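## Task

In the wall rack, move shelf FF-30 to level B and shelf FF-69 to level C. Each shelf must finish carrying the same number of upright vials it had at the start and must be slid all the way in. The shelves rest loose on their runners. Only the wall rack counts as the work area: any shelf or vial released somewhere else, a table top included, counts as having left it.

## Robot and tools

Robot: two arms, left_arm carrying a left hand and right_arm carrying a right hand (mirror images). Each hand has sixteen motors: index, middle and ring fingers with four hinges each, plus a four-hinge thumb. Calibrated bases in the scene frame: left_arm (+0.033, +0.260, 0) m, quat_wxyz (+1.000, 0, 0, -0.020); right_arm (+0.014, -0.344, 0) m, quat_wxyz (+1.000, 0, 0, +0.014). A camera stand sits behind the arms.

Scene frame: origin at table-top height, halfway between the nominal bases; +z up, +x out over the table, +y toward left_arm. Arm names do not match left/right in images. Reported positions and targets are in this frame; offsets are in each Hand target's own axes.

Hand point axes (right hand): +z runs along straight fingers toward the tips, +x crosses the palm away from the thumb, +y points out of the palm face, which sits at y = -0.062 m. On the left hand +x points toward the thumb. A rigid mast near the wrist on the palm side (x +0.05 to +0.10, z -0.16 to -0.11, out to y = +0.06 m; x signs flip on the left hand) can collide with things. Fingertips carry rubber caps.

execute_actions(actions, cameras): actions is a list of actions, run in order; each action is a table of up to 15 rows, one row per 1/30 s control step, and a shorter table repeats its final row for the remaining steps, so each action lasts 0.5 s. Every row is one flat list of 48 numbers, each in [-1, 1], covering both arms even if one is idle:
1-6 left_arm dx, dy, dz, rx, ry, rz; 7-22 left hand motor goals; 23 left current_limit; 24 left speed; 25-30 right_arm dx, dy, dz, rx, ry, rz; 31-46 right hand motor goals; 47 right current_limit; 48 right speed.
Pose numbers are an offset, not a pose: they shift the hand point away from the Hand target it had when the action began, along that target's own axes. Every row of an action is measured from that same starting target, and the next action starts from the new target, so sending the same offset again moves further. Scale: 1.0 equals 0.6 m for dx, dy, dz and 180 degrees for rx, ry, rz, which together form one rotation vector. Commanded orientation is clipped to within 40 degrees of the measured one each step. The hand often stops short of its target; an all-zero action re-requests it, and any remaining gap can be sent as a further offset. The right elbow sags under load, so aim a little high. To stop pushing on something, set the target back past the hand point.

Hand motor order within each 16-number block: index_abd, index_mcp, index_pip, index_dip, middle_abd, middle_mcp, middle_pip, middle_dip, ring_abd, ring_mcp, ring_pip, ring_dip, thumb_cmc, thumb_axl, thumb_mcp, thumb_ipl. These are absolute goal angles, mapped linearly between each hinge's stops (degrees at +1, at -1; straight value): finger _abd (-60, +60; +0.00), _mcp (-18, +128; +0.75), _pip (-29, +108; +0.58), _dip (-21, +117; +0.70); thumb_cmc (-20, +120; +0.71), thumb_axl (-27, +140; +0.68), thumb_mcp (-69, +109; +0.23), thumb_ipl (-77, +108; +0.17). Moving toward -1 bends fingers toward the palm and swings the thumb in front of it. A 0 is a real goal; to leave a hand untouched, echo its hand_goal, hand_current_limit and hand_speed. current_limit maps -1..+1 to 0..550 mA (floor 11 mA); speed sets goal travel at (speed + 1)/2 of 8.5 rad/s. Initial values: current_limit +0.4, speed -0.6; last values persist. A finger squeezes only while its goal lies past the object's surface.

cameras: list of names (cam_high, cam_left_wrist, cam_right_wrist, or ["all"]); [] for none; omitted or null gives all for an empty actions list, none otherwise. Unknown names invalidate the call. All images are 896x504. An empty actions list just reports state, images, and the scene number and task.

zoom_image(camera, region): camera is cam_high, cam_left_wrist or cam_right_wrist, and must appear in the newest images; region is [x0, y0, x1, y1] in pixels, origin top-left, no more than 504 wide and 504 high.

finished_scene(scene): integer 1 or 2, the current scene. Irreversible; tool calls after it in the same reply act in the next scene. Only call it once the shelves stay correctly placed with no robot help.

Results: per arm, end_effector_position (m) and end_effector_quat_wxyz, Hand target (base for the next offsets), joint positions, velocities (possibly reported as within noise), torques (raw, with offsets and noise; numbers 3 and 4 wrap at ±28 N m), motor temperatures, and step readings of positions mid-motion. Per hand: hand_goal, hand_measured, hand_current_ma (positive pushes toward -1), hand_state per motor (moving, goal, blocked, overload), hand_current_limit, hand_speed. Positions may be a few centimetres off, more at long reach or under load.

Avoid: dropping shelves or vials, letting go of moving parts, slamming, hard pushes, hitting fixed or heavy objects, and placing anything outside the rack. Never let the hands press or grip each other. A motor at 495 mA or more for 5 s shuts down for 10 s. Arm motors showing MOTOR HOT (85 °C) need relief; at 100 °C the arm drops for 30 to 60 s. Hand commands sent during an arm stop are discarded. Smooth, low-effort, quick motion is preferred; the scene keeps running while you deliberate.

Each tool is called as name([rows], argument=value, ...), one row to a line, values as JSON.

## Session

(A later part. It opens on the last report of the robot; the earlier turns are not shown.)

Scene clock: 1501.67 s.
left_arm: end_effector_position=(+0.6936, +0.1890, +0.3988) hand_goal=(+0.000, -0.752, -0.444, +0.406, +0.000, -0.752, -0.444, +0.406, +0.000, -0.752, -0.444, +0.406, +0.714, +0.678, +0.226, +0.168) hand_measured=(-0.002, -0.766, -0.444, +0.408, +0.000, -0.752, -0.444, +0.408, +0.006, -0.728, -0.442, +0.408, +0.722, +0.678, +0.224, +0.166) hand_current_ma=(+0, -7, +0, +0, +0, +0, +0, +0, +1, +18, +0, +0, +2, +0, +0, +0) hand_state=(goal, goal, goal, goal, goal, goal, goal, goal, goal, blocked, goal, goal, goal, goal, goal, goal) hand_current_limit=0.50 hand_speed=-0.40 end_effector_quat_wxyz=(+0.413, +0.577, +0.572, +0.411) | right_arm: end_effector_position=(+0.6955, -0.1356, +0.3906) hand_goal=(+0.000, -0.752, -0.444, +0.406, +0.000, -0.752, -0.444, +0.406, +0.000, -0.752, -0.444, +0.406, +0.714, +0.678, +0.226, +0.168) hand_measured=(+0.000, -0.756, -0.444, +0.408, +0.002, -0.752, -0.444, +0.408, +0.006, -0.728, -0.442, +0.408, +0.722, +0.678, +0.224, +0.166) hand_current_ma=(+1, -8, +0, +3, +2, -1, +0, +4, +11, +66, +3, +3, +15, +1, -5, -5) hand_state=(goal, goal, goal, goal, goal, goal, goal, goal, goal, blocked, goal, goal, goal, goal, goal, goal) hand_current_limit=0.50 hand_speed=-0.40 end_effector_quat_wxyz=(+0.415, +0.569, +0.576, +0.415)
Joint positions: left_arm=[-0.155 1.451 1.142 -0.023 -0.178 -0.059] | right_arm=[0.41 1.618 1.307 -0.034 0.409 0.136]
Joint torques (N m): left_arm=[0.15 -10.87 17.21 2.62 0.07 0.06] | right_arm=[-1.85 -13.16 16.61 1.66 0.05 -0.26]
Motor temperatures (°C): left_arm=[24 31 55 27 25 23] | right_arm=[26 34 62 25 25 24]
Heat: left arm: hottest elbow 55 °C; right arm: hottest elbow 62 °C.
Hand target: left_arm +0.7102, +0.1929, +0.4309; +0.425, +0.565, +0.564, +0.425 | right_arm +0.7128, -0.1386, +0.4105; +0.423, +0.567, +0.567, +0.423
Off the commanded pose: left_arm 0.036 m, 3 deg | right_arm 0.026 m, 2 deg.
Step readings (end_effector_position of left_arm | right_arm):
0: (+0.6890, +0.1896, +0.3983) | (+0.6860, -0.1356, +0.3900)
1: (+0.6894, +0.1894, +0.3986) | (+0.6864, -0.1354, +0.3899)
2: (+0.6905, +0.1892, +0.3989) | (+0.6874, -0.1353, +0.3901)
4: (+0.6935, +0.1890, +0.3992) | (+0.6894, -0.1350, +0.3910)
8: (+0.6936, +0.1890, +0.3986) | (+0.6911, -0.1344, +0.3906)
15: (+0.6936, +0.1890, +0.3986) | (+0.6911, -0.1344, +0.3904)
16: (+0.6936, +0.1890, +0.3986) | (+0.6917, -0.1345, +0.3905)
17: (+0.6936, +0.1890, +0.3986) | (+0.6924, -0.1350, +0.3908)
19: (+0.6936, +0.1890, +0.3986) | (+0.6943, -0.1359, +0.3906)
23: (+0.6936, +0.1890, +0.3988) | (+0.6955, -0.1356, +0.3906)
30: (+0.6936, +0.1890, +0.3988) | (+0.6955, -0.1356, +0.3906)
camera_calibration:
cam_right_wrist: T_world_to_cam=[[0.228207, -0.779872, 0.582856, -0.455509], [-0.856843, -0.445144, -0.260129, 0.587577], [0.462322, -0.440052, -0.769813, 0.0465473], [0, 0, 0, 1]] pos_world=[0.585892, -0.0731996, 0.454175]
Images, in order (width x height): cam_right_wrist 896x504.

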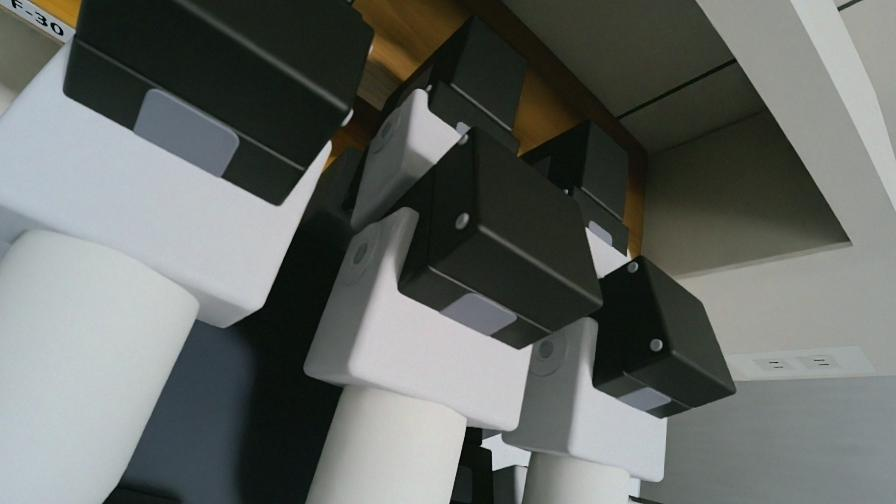

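execute_actions([
  [[0,0,0,0,0,0,0,-0.753,-0.445,0.406,0,-0.753,-0.445,0.406,0,-0.753,-0.445,0.406,0.714,0.677,0.225,0.168,0.5,-0.4,0,0.0038,0.0125,0,0,0,0,-0.753,-0.445,0.406,0,-0.753,-0.445,0.406,0,-0.753,-0.445,0.406,0.714,0.677,0.225,0.168,0.5,-0.4]],
  [[0,0.0014,0.0048,0,0,0,0,-0.753,-0.445,0.406,0,-0.753,-0.445,0.406,0,-0.753,-0.445,0.406,0.714,0.677,0.225,0.168,0.5,-0.4,0,0.0038,0.0125,0,0,0,0,-0.753,-0.445,0.406,0,-0.753,-0.445,0.406,0,-0.753,-0.445,0.406,0.714,0.677,0.225,0.168,0.5,-0.4]],
], cameras=["cam_right_wrist"])

Scene clock: 1524.10 s.
left_arm: end_effector_position=(+0.6940, +0.1889, +0.3986) hand_goal=(+0.000, -0.752, -0.444, +0.406, +0.000, -0.752, -0.444, +0.406, +0.000, -0.752, -0.444, +0.406, +0.714, +0.678, +0.226, +0.168) hand_measured=(-0.002, -0.766, -0.444, +0.408, +0.000, -0.752, -0.444, +0.408, +0.006, -0.728, -0.442, +0.408, +0.722, +0.678, +0.224, +0.166) hand_current_ma=(+0, -7, +0, +0, +0, +0, +0, +0, +1, +18, +0, +0, +2, +0, +0, +0) hand_state=(goal, goal, goal, goal, goal, goal, goal, goal, goal, blocked, goal, goal, goal, goal, goal, goal) hand_current_limit=0.50 hand_speed=-0.40 end_effector_quat_wxyz=(+0.413, +0.577, +0.573, +0.411) | right_arm: end_effector_position=(+0.6994, -0.1349, +0.3890) hand_goal=(+0.000, -0.752, -0.444, +0.406, +0.000, -0.752, -0.444, +0.406, +0.000, -0.752, -0.444, +0.406, +0.714, +0.678, +0.226, +0.168) hand_measured=(+0.000, -0.788, -0.444, +0.408, +0.002, -0.752, -0.444, +0.408, +0.006, -0.728, -0.442, +0.408, +0.722, +0.678, +0.224, +0.166) hand_current_ma=(+1, -112, +0, +3, +2, -1, +0, +4, +11, +66, +3, +3, +15, +1, -5, -5) hand_state=(goal, blocked, goal, goal, goal, goal, goal, goal, goal, blocked, goal, goal, goal, goal, goal, goal) hand_current_limit=0.50 hand_speed=-0.40 end_effector_quat_wxyz=(+0.413, +0.571, +0.578, +0.412)
Joint positions: left_arm=[-0.155 1.452 1.143 -0.023 -0.178 -0.059] | right_arm=[0.409 1.627 1.32 -0.049 0.407 0.139]
Joint torques (N m): left_arm=[0.56 -10.75 17.74 2.55 0.12 0.08] | right_arm=[-2.67 -11.52 18.74 2.04 -0.32 -0.31]
Motor temperatures (°C): left_arm=[24 31 58 27 25 23] | right_arm=[26 35 66 25 25 24]
Heat: left arm: hottest elbow 58 °C; right arm: hottest elbow 66 °C.
Hand target: left_arm +0.7133, +0.1929, +0.4308; +0.425, +0.565, +0.564, +0.425 | right_arm +0.7286, -0.1387, +0.4105; +0.423, +0.567, +0.567, +0.423
Off the commanded pose: left_arm 0.038 m, 3 deg | right_arm 0.036 m, 2 deg.
Step readings (end_effector_position of left_arm | right_arm):
0: (+0.6936, +0.1890, +0.3988) | (+0.6955, -0.1356, +0.3906)
1: (+0.6936, +0.1890, +0.3988) | (+0.6963, -0.1355, +0.3906)
2: (+0.6938, +0.1890, +0.3988) | (+0.6974, -0.1351, +0.3910)
4: (+0.6938, +0.1890, +0.3988) | (+0.6983, -0.1352, +0.3899)
8: (+0.6938, +0.1890, +0.3988) | (+0.6983, -0.1352, +0.3897)
15: (+0.6938, +0.1890, +0.3988) | (+0.6983, -0.1352, +0.3897)
16: (+0.6939, +0.1889, +0.3988) | (+0.6987, -0.1349, +0.3898)
17: (+0.6940, +0.1889, +0.3987) | (+0.6991, -0.1350, +0.3894)
19: (+0.6940, +0.1889, +0.3986) | (+0.6994, -0.1349, +0.3890)
23: (+0.6940, +0.1889, +0.3986) | (+0.6994, -0.1349, +0.3891)
30: (+0.6940, +0.1889, +0.3986) | (+0.6994, -0.1349, +0.3890)
camera_calibration:
cam_right_wrist: T_world_to_cam=[[0.233282, -0.779537, 0.581293, -0.457805], [-0.859624, -0.444762, -0.251463, 0.58946], [0.454561, -0.441032, -0.773863, 0.0505877], [0, 0, 0, 1]] pos_world=[0.590516, -0.072396, 0.453494]
Images, in order (width x height): cam_right_wrist 896x504.

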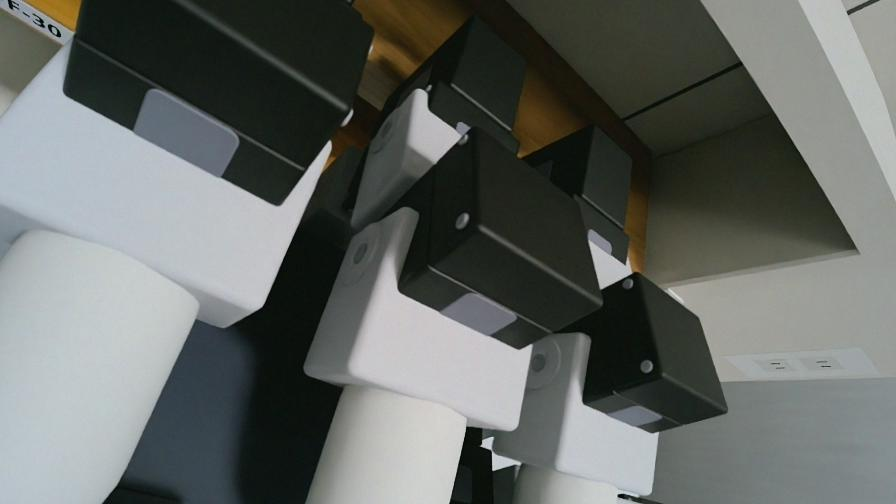

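execute_actions([
  [[0,0,0,0,0,0,0,-0.753,-0.445,0.406,0,-0.753,-0.445,0.406,0,-0.753,-0.445,0.406,0.714,0.677,0.225,0.168,0.5,-0.4,0,0.0038,0.0125,0,0,0,0,-0.753,-0.445,0.406,0,-0.753,-0.445,0.406,0,-0.753,-0.445,0.406,0.714,0.677,0.225,0.168,0.5,-0.4]],
], cameras=[])

Scene clock: 1537.37 s.
left_arm: end_effector_position=(+0.6940, +0.1889, +0.3986) hand_goal=(+0.000, -0.752, -0.444, +0.406, +0.000, -0.752, -0.444, +0.406, +0.000, -0.752, -0.444, +0.406, +0.714, +0.678, +0.226, +0.168) hand_measured=(-0.002, -0.766, -0.444, +0.408, +0.000, -0.752, -0.444, +0.408, +0.006, -0.728, -0.442, +0.408, +0.722, +0.678, +0.224, +0.166) hand_current_ma=(+0, -7, +0, +0, +0, +0, +0, +0, +1, +18, +0, +0, +2, +0, +0, +0) hand_state=(goal, goal, goal, goal, goal, goal, goal, goal, goal, blocked, goal, goal, goal, goal, goal, goal) hand_current_limit=0.50 hand_speed=-0.40 end_effector_quat_wxyz=(+0.413, +0.577, +0.573, +0.411) | right_arm: end_effector_position=(+0.7004, -0.1350, +0.3884) hand_goal=(+0.000, -0.752, -0.444, +0.406, +0.000, -0.752, -0.444, +0.406, +0.000, -0.752, -0.444, +0.406, +0.714, +0.678, +0.226, +0.168) hand_measured=(+0.000, -0.796, -0.444, +0.408, +0.002, -0.760, -0.444, +0.408, +0.006, -0.728, -0.442, +0.408, +0.722, +0.678, +0.224, +0.166) hand_current_ma=(+1, -148, +0, +3, +2, -17, +0, +4, +11, +66, +3, +3, +15, +1, -5, -5) hand_state=(goal, blocked, goal, goal, goal, goal, goal, goal, goal, blocked, goal, goal, goal, goal, goal, goal) hand_current_limit=0.50 hand_speed=-0.40 end_effector_quat_wxyz=(+0.412, +0.573, +0.578, +0.411)
Joint positions: left_arm=[-0.155 1.452 1.143 -0.023 -0.178 -0.059] | right_arm=[0.409 1.629 1.325 -0.056 0.409 0.143]
Joint torques (N m): left_arm=[0.21 -10.99 17.7 2.44 0.09 0.05] | right_arm=[-2.9 -10.34 19.82 2.28 -0.59 -0.37]
Motor temperatures (°C): left_arm=[24 32 56 27 25 23] | right_arm=[26 35 64 25 26 24]
Heat: left arm: hottest elbow 56 °C; right arm: hottest elbow 64 °C.
Hand target: left_arm +0.7133, +0.1929, +0.4308; +0.425, +0.565, +0.564, +0.425 | right_arm +0.7364, -0.1386, +0.4104; +0.423, +0.567, +0.567, +0.423
Off the commanded pose: left_arm 0.038 m, 3 deg | right_arm 0.042 m, 2 deg.
Step readings (end_effector_position of left_arm | right_arm):
0: (+0.6940, +0.1889, +0.3986) | (+0.6994, -0.1349, +0.3890)
1: (+0.6940, +0.1889, +0.3986) | (+0.7000, -0.1347, +0.3889)
2: (+0.6940, +0.1889, +0.3986) | (+0.7002, -0.1350, +0.3885)
4: (+0.6940, +0.1889, +0.3986) | (+0.7003, -0.1350, +0.3885)
8: (+0.6940, +0.1889, +0.3986) | (+0.7004, -0.1350, +0.3885)
15: (+0.6940, +0.1889, +0.3986) | (+0.7004, -0.1350, +0.3884)
No camera images: "cameras" was empty.

execute_actions([
  [[0,-0.0197,-0.0203,0,0,0,0,-0.753,-0.445,0.406,0,-0.753,-0.445,0.406,0,-0.753,-0.445,0.406,0.714,0.677,0.225,0.168,0.5,-0.4,0,-0.0271,-0.0441,0,0,0,0,-0.753,-0.445,0.406,0,-0.753,-0.445,0.406,0,-0.753,-0.445,0.406,0.714,0.677,0.225,0.168,0.5,-0.4]],
  [[0,-0.0189,-0.0293,0,0,0,0,-0.753,-0.445,0.406,0,-0.753,-0.445,0.406,0,-0.753,-0.445,0.406,0.714,0.677,0.225,0.168,0.5,-0.4,0,-0.0191,-0.0291,0,0,0,0,-0.753,-0.445,0.406,0,-0.753,-0.445,0.406,0,-0.753,-0.445,0.406,0.714,0.677,0.225,0.168,0.5,-0.4]],
  [[0,-0.0189,-0.0293,0,0,0,0,-0.753,-0.445,0.406,0,-0.753,-0.445,0.406,0,-0.753,-0.445,0.406,0.714,0.677,0.225,0.168,0.5,-0.4,0,-0.0191,-0.0291,0,0,0,0,-0.753,-0.445,0.406,0,-0.753,-0.445,0.406,0,-0.753,-0.445,0.406,0.714,0.677,0.225,0.168,0.5,-0.4]],
  [[0,-0.0092,-0.032,0,0,0,0,-0.753,-0.445,0.406,0,-0.753,-0.445,0.406,0,-0.753,-0.445,0.406,0.714,0.677,0.225,0.168,0.5,-0.4,0,-0.0095,-0.0319,0,0,0,0,-0.753,-0.445,0.406,0,-0.753,-0.445,0.406,0,-0.753,-0.445,0.406,0.714,0.677,0.225,0.168,0.5,-0.4]],
  [[0,-0.0092,-0.032,0,0,0,0,-0.753,-0.445,0.406,0,-0.753,-0.445,0.406,0,-0.753,-0.445,0.406,0.714,0.677,0.225,0.168,0.5,-0.4,0,-0.0095,-0.0319,0,0,0,0,-0.753,-0.445,0.406,0,-0.753,-0.445,0.406,0,-0.753,-0.445,0.406,0.714,0.677,0.225,0.168,0.5,-0.4]],
  [[0,-0.0092,-0.032,0,0,0,0,-0.753,-0.445,0.406,0,-0.753,-0.445,0.406,0,-0.753,-0.445,0.406,0.714,0.677,0.225,0.168,0.5,-0.4,0,-0.0095,-0.0319,0,0,0,0,-0.753,-0.445,0.406,0,-0.753,-0.445,0.406,0,-0.753,-0.445,0.406,0.714,0.677,0.225,0.168,0.5,-0.4]],
  [[0,-0.0092,-0.032,0,0,0,0,-0.753,-0.445,0.406,0,-0.753,-0.445,0.406,0,-0.753,-0.445,0.406,0.714,0.677,0.225,0.168,0.5,-0.4,0,-0.0095,-0.0319,0,0,0,0,-0.753,-0.445,0.406,0,-0.753,-0.445,0.406,0,-0.753,-0.445,0.406,0.714,0.677,0.225,0.168,0.5,-0.4]],
  [[0,0,0,0,0,0,0,0.479,0.577,0.696,0,0.479,0.577,0.696,0,-0.753,-0.445,0.406,0.714,0.677,0.225,0.168,0.7,-0.4,0,-0.0095,-0.0319,0,0,0,0,0.479,0.577,0.696,0,0.479,0.577,0.696,0,-0.753,-0.445,0.406,0.714,0.677,0.225,0.168,0.7,-0.4]],
], cameras=["all"])

zoom_image(camera="cam_right_wrist", region=[500, 0, 700, 180])

zoom_image(camera="cam_left_wrist", region=[250, 0, 450, 180])

zoom_image(camera="cam_high", region=[540, 50, 640, 230])

Scene clock: 1596.27 s.
left_arm: end_effector_position=(+0.5819, +0.1964, +0.3974) hand_goal=(+0.000, +0.480, +0.578, +0.696, +0.000, +0.480, +0.578, +0.696, +0.000, -0.752, -0.444, +0.406, +0.714, +0.678, +0.226, +0.168) hand_measured=(-0.002, +0.488, +0.578, +0.694, +0.000, +0.488, +0.578, +0.694, +0.006, -0.728, -0.442, +0.408, +0.722, +0.678, +0.224, +0.166) hand_current_ma=(+0, +2, +0, +0, +0, +3, +0, +0, +1, +18, +0, +0, +2, +0, +0, +0) hand_state=(goal, goal, goal, goal, goal, goal, goal, goal, goal, blocked, goal, goal, goal, goal, goal, goal) hand_current_limit=0.70 hand_speed=-0.40 end_effector_quat_wxyz=(+0.415, +0.571, +0.567, +0.424) | right_arm: end_effector_position=(+0.5701, -0.1437, +0.3950) hand_goal=(+0.000, +0.480, +0.578, +0.696, +0.000, +0.480, +0.578, +0.696, +0.000, -0.752, -0.444, +0.406, +0.714, +0.678, +0.226, +0.168) hand_measured=(+0.000, +0.488, +0.578, +0.694, +0.002, +0.486, +0.578, +0.694, +0.006, -0.728, -0.442, +0.408, +0.722, +0.678, +0.224, +0.166) hand_current_ma=(+1, +16, +0, -3, +2, +15, +0, -4, +11, +66, +3, +3, +15, +1, -5, -5) hand_state=(goal, goal, goal, goal, goal, goal, goal, goal, goal, blocked, goal, goal, goal, goal, goal, goal) hand_current_limit=0.70 hand_speed=-0.40 end_effector_quat_wxyz=(+0.427, +0.567, +0.564, +0.423)
Joint positions: left_arm=[-0.197 1.162 0.856 -0.003 -0.232 -0.06] | right_arm=[0.522 1.335 0.99 0.016 0.533 0.169]
Joint torques (N m): left_arm=[-1.38 -9.64 12.01 2.66 -0.23 -0.08] | right_arm=[0.21 -10.7 10.39 2 0.52 -0.09]
Motor temperatures (°C): left_arm=[24 32 56 27 25 23] | right_arm=[26 34 69 25 26 24]
Heat: left arm: hottest elbow 56 °C; right arm: hottest elbow 69 °C.
Hand target: left_arm +0.5783, +0.1929, +0.4108; +0.425, +0.565, +0.564, +0.425 | right_arm +0.5665, -0.1388, +0.3905; +0.423, +0.567, +0.567, +0.423
Off the commanded pose: left_arm 0.014 m, 1 deg | right_arm 0.008 m, 1 deg.
Step readings (end_effector_position of left_arm | right_arm):
0: (+0.6940, +0.1889, +0.3986) | (+0.7004, -0.1350, +0.3884)
1: (+0.6940, +0.1889, +0.3986) | (+0.6998, -0.1358, +0.3898)
2: (+0.6940, +0.1889, +0.3986) | (+0.6998, -0.1359, +0.3899)
4: (+0.6940, +0.1889, +0.3986) | (+0.6998, -0.1359, +0.3899)
8: (+0.6940, +0.1889, +0.3986) | (+0.6998, -0.1359, +0.3899)
15: (+0.6940, +0.1889, +0.3986) | (+0.6998, -0.1359, +0.3899)
16: (+0.6930, +0.1893, +0.3980) | (+0.6980, -0.1364, +0.3889)
17: (+0.6912, +0.1898, +0.3968) | (+0.6960, -0.1372, +0.3889)
19: (+0.6870, +0.1909, +0.3920) | (+0.6922, -0.1392, +0.3888)
23: (+0.6848, +0.1914, +0.3874) | (+0.6903, -0.1402, +0.3923)
30: (+0.6847, +0.1914, +0.3874) | (+0.6897, -0.1405, +0.3944)
31: (+0.6833, +0.1921, +0.3869) | (+0.6878, -0.1419, +0.3929)
32: (+0.6798, +0.1932, +0.3855) | (+0.6842, -0.1434, +0.3922)
34: (+0.6710, +0.1952, +0.3807) | (+0.6760, -0.1462, +0.3872)
38: (+0.6641, +0.1968, +0.3810) | (+0.6721, -0.1477, +0.3865)
45: (+0.6633, +0.1969, +0.3833) | (+0.6720, -0.1477, +0.3874)
46: (+0.6621, +0.1971, +0.3830) | (+0.6699, -0.1485, +0.3868)
47: (+0.6591, +0.1971, +0.3820) | (+0.6667, -0.1498, +0.3859)
49: (+0.6512, +0.1980, +0.3800) | (+0.6584, -0.1502, +0.3837)
53: (+0.6440, +0.1983, +0.3852) | (+0.6519, -0.1465, +0.3882)
60: (+0.6428, +0.1984, +0.3881) | (+0.6503, -0.1442, +0.3904)
61: (+0.6414, +0.1984, +0.3878) | (+0.6483, -0.1448, +0.3895)
62: (+0.6386, +0.1989, +0.3866) | (+0.6449, -0.1449, +0.3887)
64: (+0.6308, +0.1988, +0.3841) | (+0.6374, -0.1477, +0.3864)
68: (+0.6238, +0.1977, +0.3885) | (+0.6320, -0.1463, +0.3894)
75: (+0.6226, +0.1970, +0.3909) | (+0.6309, -0.1449, +0.3908)
76: (+0.6214, +0.1971, +0.3903) | (+0.6289, -0.1457, +0.3900)
77: (+0.6185, +0.1969, +0.3889) | (+0.6254, -0.1453, +0.3891)
79: (+0.6107, +0.1976, +0.3870) | (+0.6178, -0.1476, +0.3867)
83: (+0.6034, +0.1974, +0.3924) | (+0.6119, -0.1456, +0.3899)
90: (+0.6023, +0.1972, +0.3947) | (+0.6106, -0.1442, +0.3915)
91: (+0.6011, +0.1973, +0.3944) | (+0.6087, -0.1448, +0.3907)
92: (+0.5981, +0.1967, +0.3933) | (+0.6053, -0.1450, +0.3899)
94: (+0.5906, +0.1973, +0.3907) | (+0.5977, -0.1470, +0.3877)
98: (+0.5831, +0.1969, +0.3954) | (+0.5918, -0.1452, +0.3912)
105: (+0.5819, +0.1963, +0.3977) | (+0.5906, -0.1440, +0.3928)
106: (+0.5819, +0.1963, +0.3977) | (+0.5886, -0.1446, +0.3920)
107: (+0.5819, +0.1964, +0.3977) | (+0.5852, -0.1450, +0.3913)
109: (+0.5819, +0.1964, +0.3977) | (+0.5775, -0.1467, +0.3894)
113: (+0.5819, +0.1964, +0.3977) | (+0.5715, -0.1451, +0.3936)
120: (+0.5819, +0.1964, +0.3977) | (+0.5702, -0.1436, +0.3951)
camera_calibration:
cam_left_wrist: T_world_to_cam=[[-0.169074, -0.751277, -0.637963, 0.472161], [-0.854488, 0.434312, -0.284996, 0.476126], [0.491186, 0.496946, -0.715388, 0.0244527], [0, 0, 0, 1]] pos_world=[0.474663, 0.135785, 0.454408]
cam_right_wrist: T_world_to_cam=[[0.197126, -0.784839, 0.587511, -0.420654], [-0.853937, -0.431837, -0.290359, 0.489897], [0.481595, -0.44446, -0.755329, 0.0868766], [0, 0, 0, 1]] pos_world=[0.459424, -0.0799763, 0.455006]

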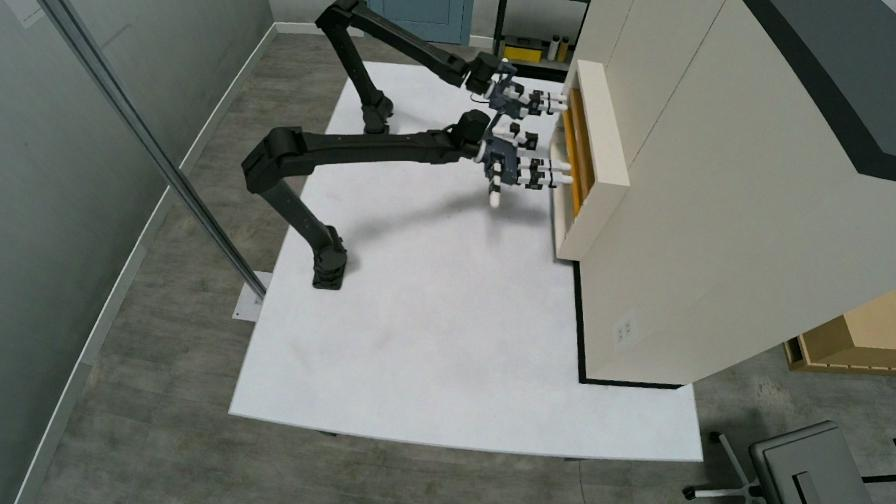

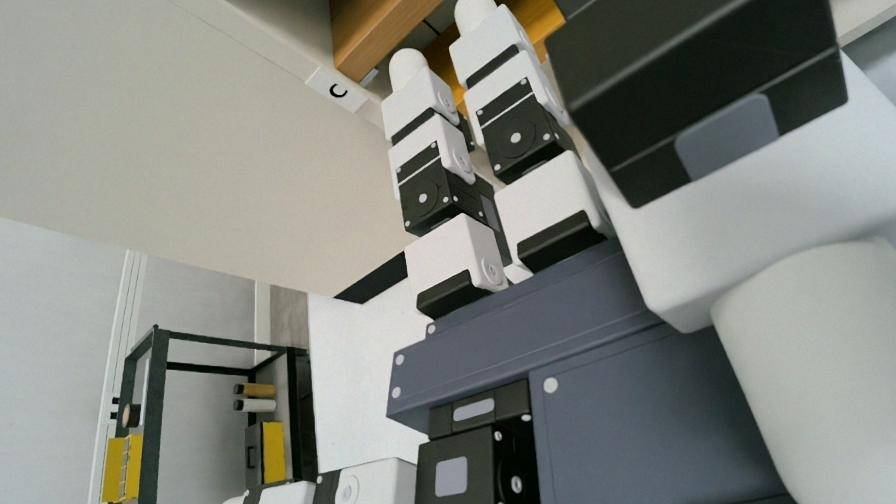

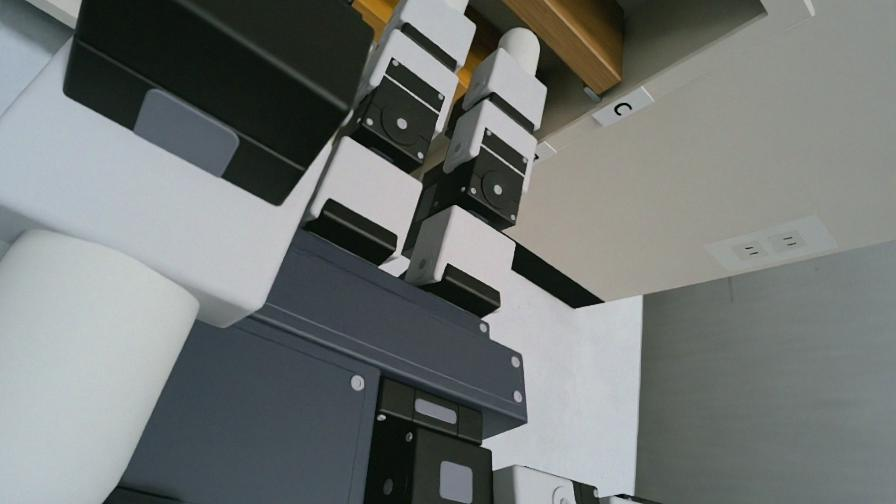

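Scaled by 2.520.

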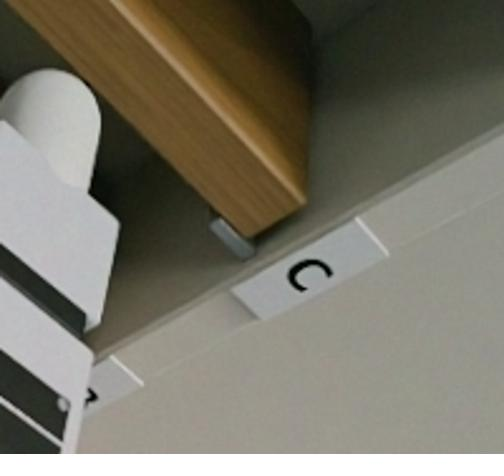

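Scaled by 2.520.

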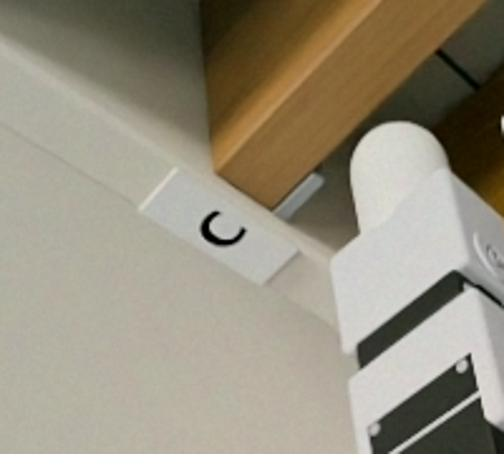

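Scaled by 2.800.

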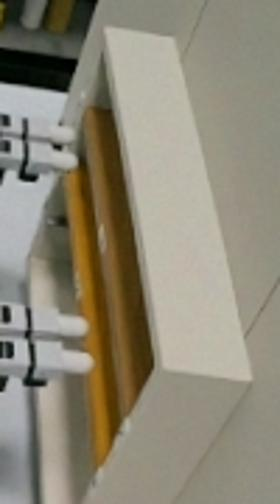

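execute_actions([
  [[0,-0.0092,-0.032,0,0,0,0,0.479,0.577,0.696,0,0.479,0.577,0.696,0,-0.753,-0.445,0.406,0.714,0.677,0.225,0.168,0.5,-0.4,-0.0833,-0.0238,-0.0798,0,0,0,0,0.479,0.577,0.696,0,0.479,0.577,0.696,0,-0.753,-0.445,0.406,0.714,0.677,0.225,0.168,0.5,-0.4]],
  [[0,-0.0092,-0.032,0,0,0,0,0.479,0.577,0.696,0,0.479,0.577,0.696,0,-0.753,-0.445,0.406,0.714,0.677,0.225,0.168,0.5,-0.4,-0.0833,-0.0238,-0.0798,0,0,0,0,0.479,0.577,0.696,0,0.479,0.577,0.696,0,-0.753,-0.445,0.406,0.714,0.677,0.225,0.168,0.5,-0.4]],
  [[-0.0767,-0.0425,-0.0571,0,0,0,0,0.479,0.577,0.696,0,0.479,0.577,0.696,0,-0.753,-0.445,0.406,0.714,0.677,0.225,0.168,0.5,-0.4,-0.0833,-0.0238,-0.0798,0,0,0,0,0.479,0.577,0.696,0,0.479,0.577,0.696,0,-0.753,-0.445,0.406,0.714,0.677,0.225,0.168,0.5,-0.4]],
  [[-0.0767,-0.0425,-0.0571,0,0,0,0,0.479,0.577,0.696,0,0.479,0.577,0.696,0,-0.753,-0.445,0.406,0.714,0.677,0.225,0.168,0.5,-0.4,0,0,0,0,0,0,0,0.479,0.577,0.696,0,0.479,0.577,0.696,0,-0.753,-0.445,0.406,0.714,0.677,0.225,0.168,0.5,-0.4]],
  [[-0.0767,-0.0425,-0.0571,0,0,0,0,0.479,0.577,0.696,0,0.479,0.577,0.696,0,-0.753,-0.445,0.406,0.714,0.677,0.225,0.168,0.5,-0.4,0,0,0,0,0,0,0,0.479,0.577,0.696,0,0.479,0.577,0.696,0,-0.753,-0.445,0.406,0.714,0.677,0.225,0.168,0.5,-0.4]],
  [[0,0,0,0,-0.133,0.0405,0,0.479,0.577,0.696,0,0.479,0.577,0.696,0,-0.753,-0.445,0.406,0.714,0.677,0.225,0.168,0.5,-0.4,0,0,0,0,0,0,0,0.479,0.577,0.696,0,0.479,0.577,0.696,0,-0.753,-0.445,0.406,0.714,0.677,0.225,0.168,0.5,-0.4]],
  [[0,0,0,0,-0.133,0.0405,0,0.479,0.577,0.696,0,0.479,0.577,0.696,0,-0.753,-0.445,0.406,0.714,0.677,0.225,0.168,0.5,-0.4,0,0,0,0,0,0,0,0.479,0.577,0.696,0,0.479,0.577,0.696,0,-0.753,-0.445,0.406,0.714,0.677,0.225,0.168,0.5,-0.4]],
], cameras=["all"])

Scene clock: 1640.20 s.
left_arm: end_effector_position=(+0.4149, +0.0621, +0.3411) hand_goal=(+0.000, +0.480, +0.578, +0.696, +0.000, +0.480, +0.578, +0.696, +0.000, -0.752, -0.444, +0.406, +0.714, +0.678, +0.226, +0.168) hand_measured=(+0.000, +0.490, +0.580, +0.694, +0.000, +0.492, +0.578, +0.694, +0.008, -0.726, -0.442, +0.408, +0.722, +0.678, +0.224, +0.168) hand_current_ma=(+0, +4, +0, +0, +0, +5, +0, +0, +2, +18, +0, +0, +2, +0, +0, +0) hand_state=(goal, goal, goal, goal, goal, goal, goal, goal, goal, blocked, goal, goal, goal, goal, goal, goal) hand_current_limit=0.50 hand_speed=-0.40 end_effector_quat_wxyz=(+0.553, +0.756, +0.286, +0.199) | right_arm: end_effector_position=(+0.4153, -0.2886, +0.3929) hand_goal=(+0.000, +0.480, +0.578, +0.696, +0.000, +0.480, +0.578, +0.696, +0.000, -0.752, -0.444, +0.406, +0.714, +0.678, +0.226, +0.168) hand_measured=(+0.000, +0.490, +0.578, +0.694, -0.002, +0.490, +0.578, +0.694, +0.006, -0.728, -0.442, +0.408, +0.722, +0.678, +0.224, +0.166) hand_current_ma=(-1, +22, +1, -3, -1, +21, +1, -4, +12, +66, +3, +3, +16, +1, -6, -4) hand_state=(goal, goal, goal, goal, goal, goal, goal, goal, goal, blocked, goal, goal, goal, goal, goal, goal) hand_current_limit=0.50 hand_speed=-0.40 end_effector_quat_wxyz=(+0.423, +0.567, +0.562, +0.429)
Joint positions: left_arm=[-0.238 0.827 0.524 -0.068 0.554 0.186] | right_arm=[0.329 0.696 0.579 -0.178 0.34 0.112]
Joint torques (N m): left_arm=[-1.03 -3.31 14.91 2.45 0.32 0.08] | right_arm=[-0.85 -0.97 11.74 1.87 0.13 -0.23]
Motor temperatures (°C): left_arm=[24 32 53 27 25 23] | right_arm=[26 33 60 25 26 24]
Heat: left arm: hottest elbow 53 °C; right arm: hottest elbow 60 °C.
Hand target: left_arm +0.4182, +0.0551, +0.3656; +0.561, +0.754, +0.270, +0.209 | right_arm +0.4167, -0.2888, +0.3904; +0.423, +0.567, +0.567, +0.423
Off the commanded pose: left_arm 0.026 m, 2 deg | right_arm 0.003 m, 1 deg.
Step readings (end_effector_position of left_arm | right_arm):
0: (+0.5819, +0.1964, +0.3974) | (+0.5701, -0.1437, +0.3950)
1: (+0.5809, +0.1966, +0.3966) | (+0.5659, -0.1453, +0.3910)
2: (+0.5777, +0.1963, +0.3955) | (+0.5585, -0.1499, +0.3872)
4: (+0.5704, +0.1968, +0.3929) | (+0.5336, -0.1656, +0.3795)
8: (+0.5627, +0.1966, +0.3968) | (+0.5120, -0.1843, +0.3923)
15: (+0.5618, +0.1962, +0.3983) | (+0.5110, -0.1861, +0.3953)
16: (+0.5606, +0.1964, +0.3978) | (+0.5083, -0.1880, +0.3913)
17: (+0.5575, +0.1961, +0.3964) | (+0.5027, -0.1915, +0.3876)
19: (+0.5502, +0.1967, +0.3938) | (+0.4822, -0.2116, +0.3818)
23: (+0.5423, +0.1964, +0.3979) | (+0.4627, -0.2391, +0.3954)
30: (+0.5414, +0.1960, +0.3994) | (+0.4631, -0.2391, +0.3952)
31: (+0.5381, +0.1971, +0.3982) | (+0.4608, -0.2396, +0.3909)
32: (+0.5301, +0.1966, +0.3961) | (+0.4554, -0.2416, +0.3871)
34: (+0.5152, +0.1734, +0.3880) | (+0.4350, -0.2626, +0.3827)
38: (+0.4996, +0.1361, +0.3814) | (+0.4127, -0.2903, +0.3974)
45: (+0.4995, +0.1398, +0.3815) | (+0.4145, -0.2891, +0.3941)
46: (+0.4960, +0.1432, +0.3814) | (+0.4151, -0.2888, +0.3931)
47: (+0.4877, +0.1436, +0.3813) | (+0.4153, -0.2887, +0.3929)
49: (+0.4735, +0.1224, +0.3761) | (+0.4153, -0.2887, +0.3929)
53: (+0.4584, +0.0901, +0.3704) | (+0.4153, -0.2886, +0.3929)
60: (+0.4584, +0.0939, +0.3706) | (+0.4153, -0.2886, +0.3929)
61: (+0.4544, +0.0978, +0.3721) | (+0.4153, -0.2886, +0.3929)
62: (+0.4449, +0.0984, +0.3734) | (+0.4153, -0.2886, +0.3929)
64: (+0.4299, +0.0769, +0.3703) | (+0.4153, -0.2886, +0.3929)
68: (+0.4134, +0.0473, +0.3657) | (+0.4153, -0.2886, +0.3929)
75: (+0.4140, +0.0521, +0.3649) | (+0.4153, -0.2886, +0.3929)
76: (+0.4168, +0.0376, +0.3580) | (+0.4153, -0.2886, +0.3929)
77: (+0.4164, +0.0188, +0.3488) | (+0.4153, -0.2886, +0.3929)
79: (+0.4099, +0.0237, +0.3413) | (+0.4153, -0.2886, +0.3929)
83: (+0.4167, +0.0634, +0.3483) | (+0.4153, -0.2886, +0.3929)
90: (+0.4170, +0.0619, +0.3512) | (+0.4153, -0.2886, +0.3929)
91: (+0.4115, +0.0452, +0.3498) | (+0.4153, -0.2886, +0.3929)
92: (+0.4000, +0.0268, +0.3501) | (+0.4153, -0.2886, +0.3929)
94: (+0.3966, +0.0322, +0.3544) | (+0.4153, -0.2886, +0.3929)
98: (+0.4166, +0.0684, +0.3489) | (+0.4153, -0.2886, +0.3929)
105: (+0.4158, +0.0631, +0.3408) | (+0.4153, -0.2886, +0.3929)
camera_calibration:
cam_left_wrist: T_world_to_cam=[[-0.69832, -0.366716, -0.61471, 0.494838], [-0.23619, 0.928744, -0.285743, 0.0887241], [0.675695, -0.0543512, -0.735175, 0.0974473], [0, 0, 0, 1]] pos_world=[0.300666, 0.10436, 0.401175]
cam_right_wrist: T_world_to_cam=[[0.199877, -0.791105, 0.578102, -0.501789], [-0.850333, -0.43319, -0.2988, 0.295962], [0.48681, -0.431856, -0.759287, 0.0985037], [0, 0, 0, 1]] pos_world=[0.30401, -0.22622, 0.453311]

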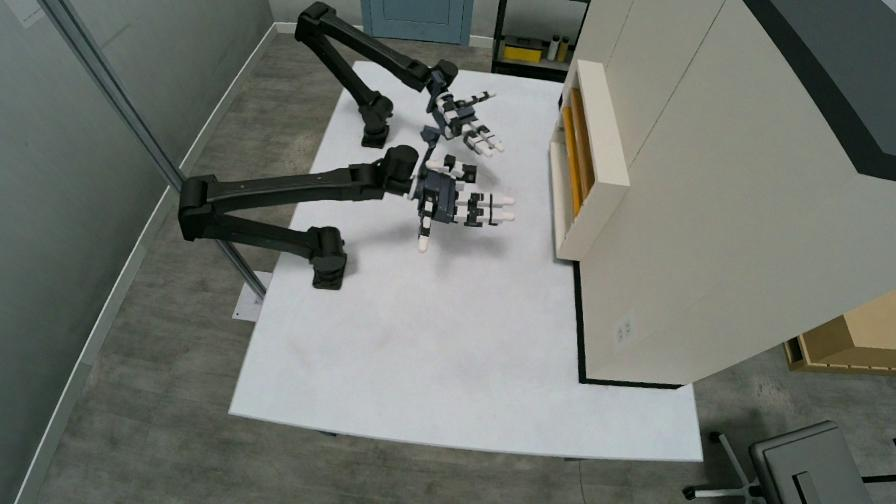

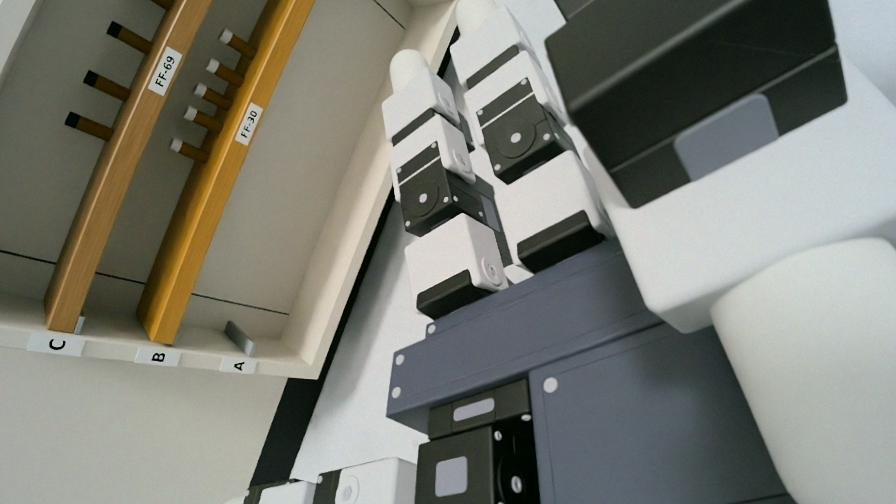

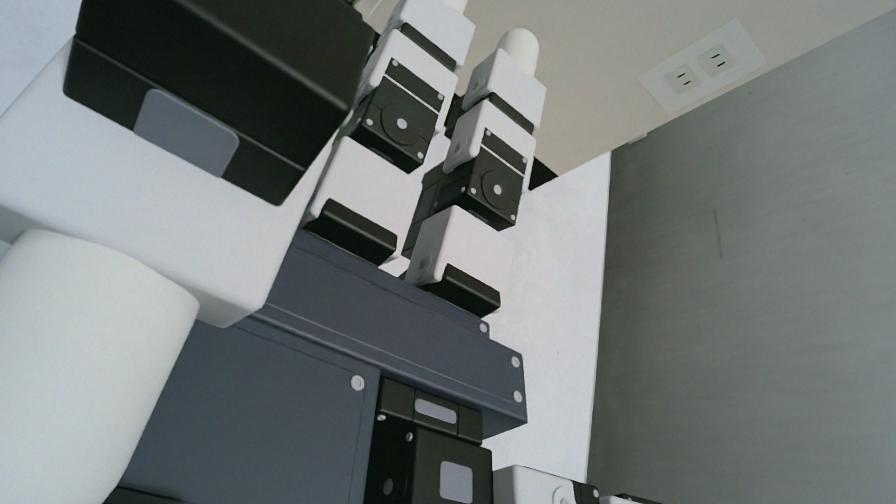

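zoom_image(camera="cam_left_wrist", region=[0, 250, 300, 400])

execute_actions([
  [[0,0,0,-0.06,0,0,0,0.479,0.577,0.696,0,0.479,0.577,0.696,0,-0.753,-0.445,0.406,0.714,0.677,0.225,0.168,0.5,-0.4,0,0,0,0,0,0,0,0.479,0.577,0.696,0,0.479,0.577,0.696,0,-0.753,-0.445,0.406,0.714,0.677,0.225,0.168,0.5,-0.4]],
  [[-0.08,0,0,0,0,0,0,0.479,0.577,0.696,0,0.479,0.577,0.696,0,-0.753,-0.445,0.406,0.714,0.677,0.225,0.168,0.5,-0.4,0,0,0,0,0,0,0,0.479,0.577,0.696,0,0.479,0.577,0.696,0,-0.753,-0.445,0.406,0.714,0.677,0.225,0.168,0.5,-0.4]],
], cameras=["cam_left_wrist"])

zoom_image(camera="cam_left_wrist", region=[0, 0, 400, 300])

Scaled by 1.680.

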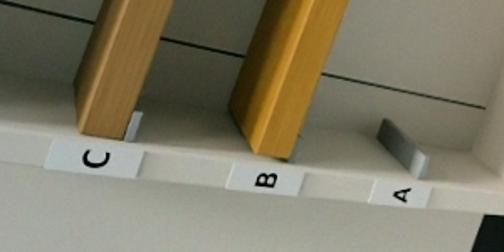

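Scene clock: 1653.33 s.
left_arm: end_effector_position=(+0.3783, +0.0210, +0.3577) hand_goal=(+0.000, +0.480, +0.578, +0.696, +0.000, +0.480, +0.578, +0.696, +0.000, -0.752, -0.444, +0.406, +0.714, +0.678, +0.226, +0.168) hand_measured=(+0.002, +0.494, +0.580, +0.694, +0.000, +0.494, +0.580, +0.694, +0.008, -0.728, -0.442, +0.408, +0.722, +0.678, +0.224, +0.168) hand_current_ma=(+0, +7, +0, +0, +0, +7, +0, +0, +2, +18, +0, +0, +3, +0, +0, +0) hand_state=(goal, goal, goal, goal, goal, goal, goal, goal, goal, blocked, goal, goal, goal, goal, goal, goal) hand_current_limit=0.50 hand_speed=-0.40 end_effector_quat_wxyz=(+0.627, +0.703, +0.244, +0.230) | right_arm: end_effector_position=(+0.4153, -0.2886, +0.3929) hand_goal=(+0.000, +0.480, +0.578, +0.696, +0.000, +0.480, +0.578, +0.696, +0.000, -0.752, -0.444, +0.406, +0.714, +0.678, +0.226, +0.168) hand_measured=(+0.000, +0.490, +0.578, +0.694, -0.002, +0.490, +0.578, +0.694, +0.006, -0.728, -0.442, +0.408, +0.722, +0.678, +0.224, +0.166) hand_current_ma=(-1, +22, +1, -3, -1, +21, +1, -4, +12, +66, +3, +3, +16, +1, -6, -4) hand_state=(goal, goal, goal, goal, goal, goal, goal, goal, goal, blocked, goal, goal, goal, goal, goal, goal) hand_current_limit=0.50 hand_speed=-0.40 end_effector_quat_wxyz=(+0.423, +0.567, +0.562, +0.429)
Joint positions: left_arm=[-0.442 0.841 0.415 0.31 0.401 0.063] | right_arm=[0.329 0.696 0.579 -0.178 0.34 0.112]
Joint torques (N m): left_arm=[0.09 -3.96 11.52 2.56 -0.07 -0.13] | right_arm=[-0.91 -1.03 11.69 1.84 0.15 -0.25]
Motor temperatures (°C): left_arm=[24 31 55 27 25 23] | right_arm=[26 33 59 25 26 24]
Heat: left arm: hottest elbow 55 °C; right arm: hottest elbow 59 °C.
Hand target: left_arm +0.3815, +0.0243, +0.3649; +0.630, +0.698, +0.249, +0.233 | right_arm +0.4167, -0.2888, +0.3904; +0.423, +0.567, +0.567, +0.423
Off the commanded pose: left_arm 0.009 m, 1 deg | right_arm 0.003 m, 1 deg.
Step readings (end_effector_position of left_arm | right_arm):
0: (+0.4148, +0.0620, +0.3411) | (+0.4153, -0.2886, +0.3929)
1: (+0.4136, +0.0613, +0.3455) | (+0.4153, -0.2886, +0.3929)
2: (+0.4119, +0.0608, +0.3521) | (+0.4153, -0.2886, +0.3929)
4: (+0.4122, +0.0602, +0.3602) | (+0.4153, -0.2886, +0.3929)
8: (+0.4174, +0.0573, +0.3596) | (+0.4153, -0.2886, +0.3929)
15: (+0.4186, +0.0579, +0.3580) | (+0.4153, -0.2886, +0.3929)
16: (+0.4199, +0.0586, +0.3569) | (+0.4153, -0.2886, +0.3929)
17: (+0.4187, +0.0579, +0.3556) | (+0.4153, -0.2886, +0.3929)
19: (+0.3996, +0.0401, +0.3541) | (+0.4153, -0.2886, +0.3929)
23: (+0.3771, +0.0196, +0.3576) | (+0.4153, -0.2886, +0.3929)
30: (+0.3783, +0.0209, +0.3577) | (+0.4153, -0.2886, +0.3929)
camera_calibration:
cam_left_wrist: T_world_to_cam=[[-0.609049, -0.436108, -0.662472, 0.449251], [-0.153036, 0.884181, -0.441366, 0.148137], [0.778228, -0.167431, -0.60525, 0.049192], [0, 0, 0, 1]] pos_world=[0.258004, 0.0731788, 0.392772]
Images, in order (width x height): cam_left_wrist 896x504.

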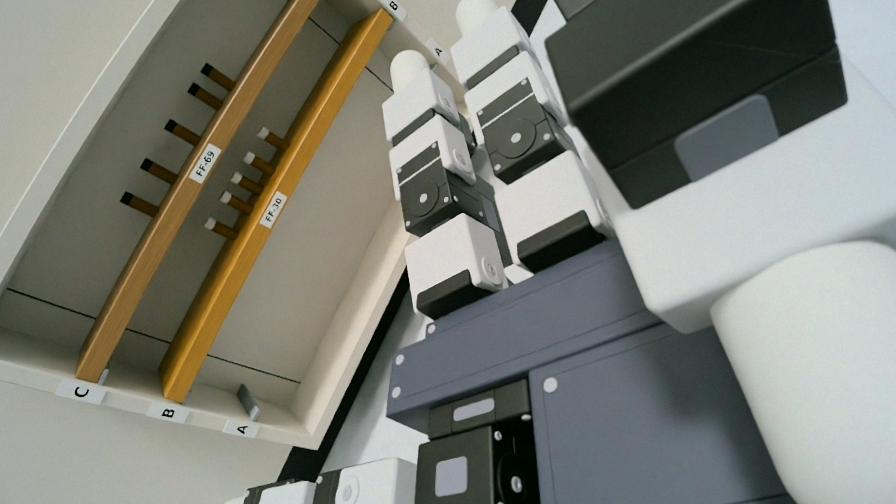

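Scaled by 1.260.

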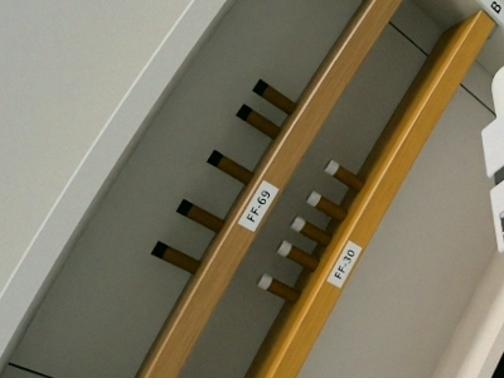

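zoom_image(camera="cam_left_wrist", region=[40, 330, 290, 450])

zoom_image(camera="cam_left_wrist", region=[260, 0, 460, 80])

Scaled by 2.016.

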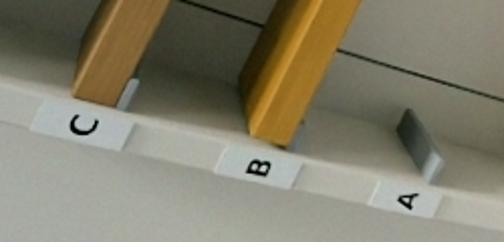

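Scaled by 2.520.

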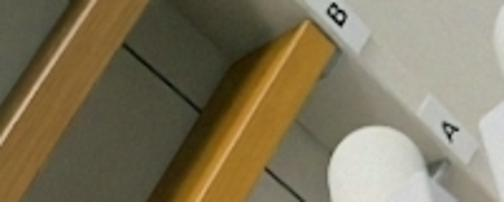

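finished_scene(scene=2)

The scene is finished: the task was done.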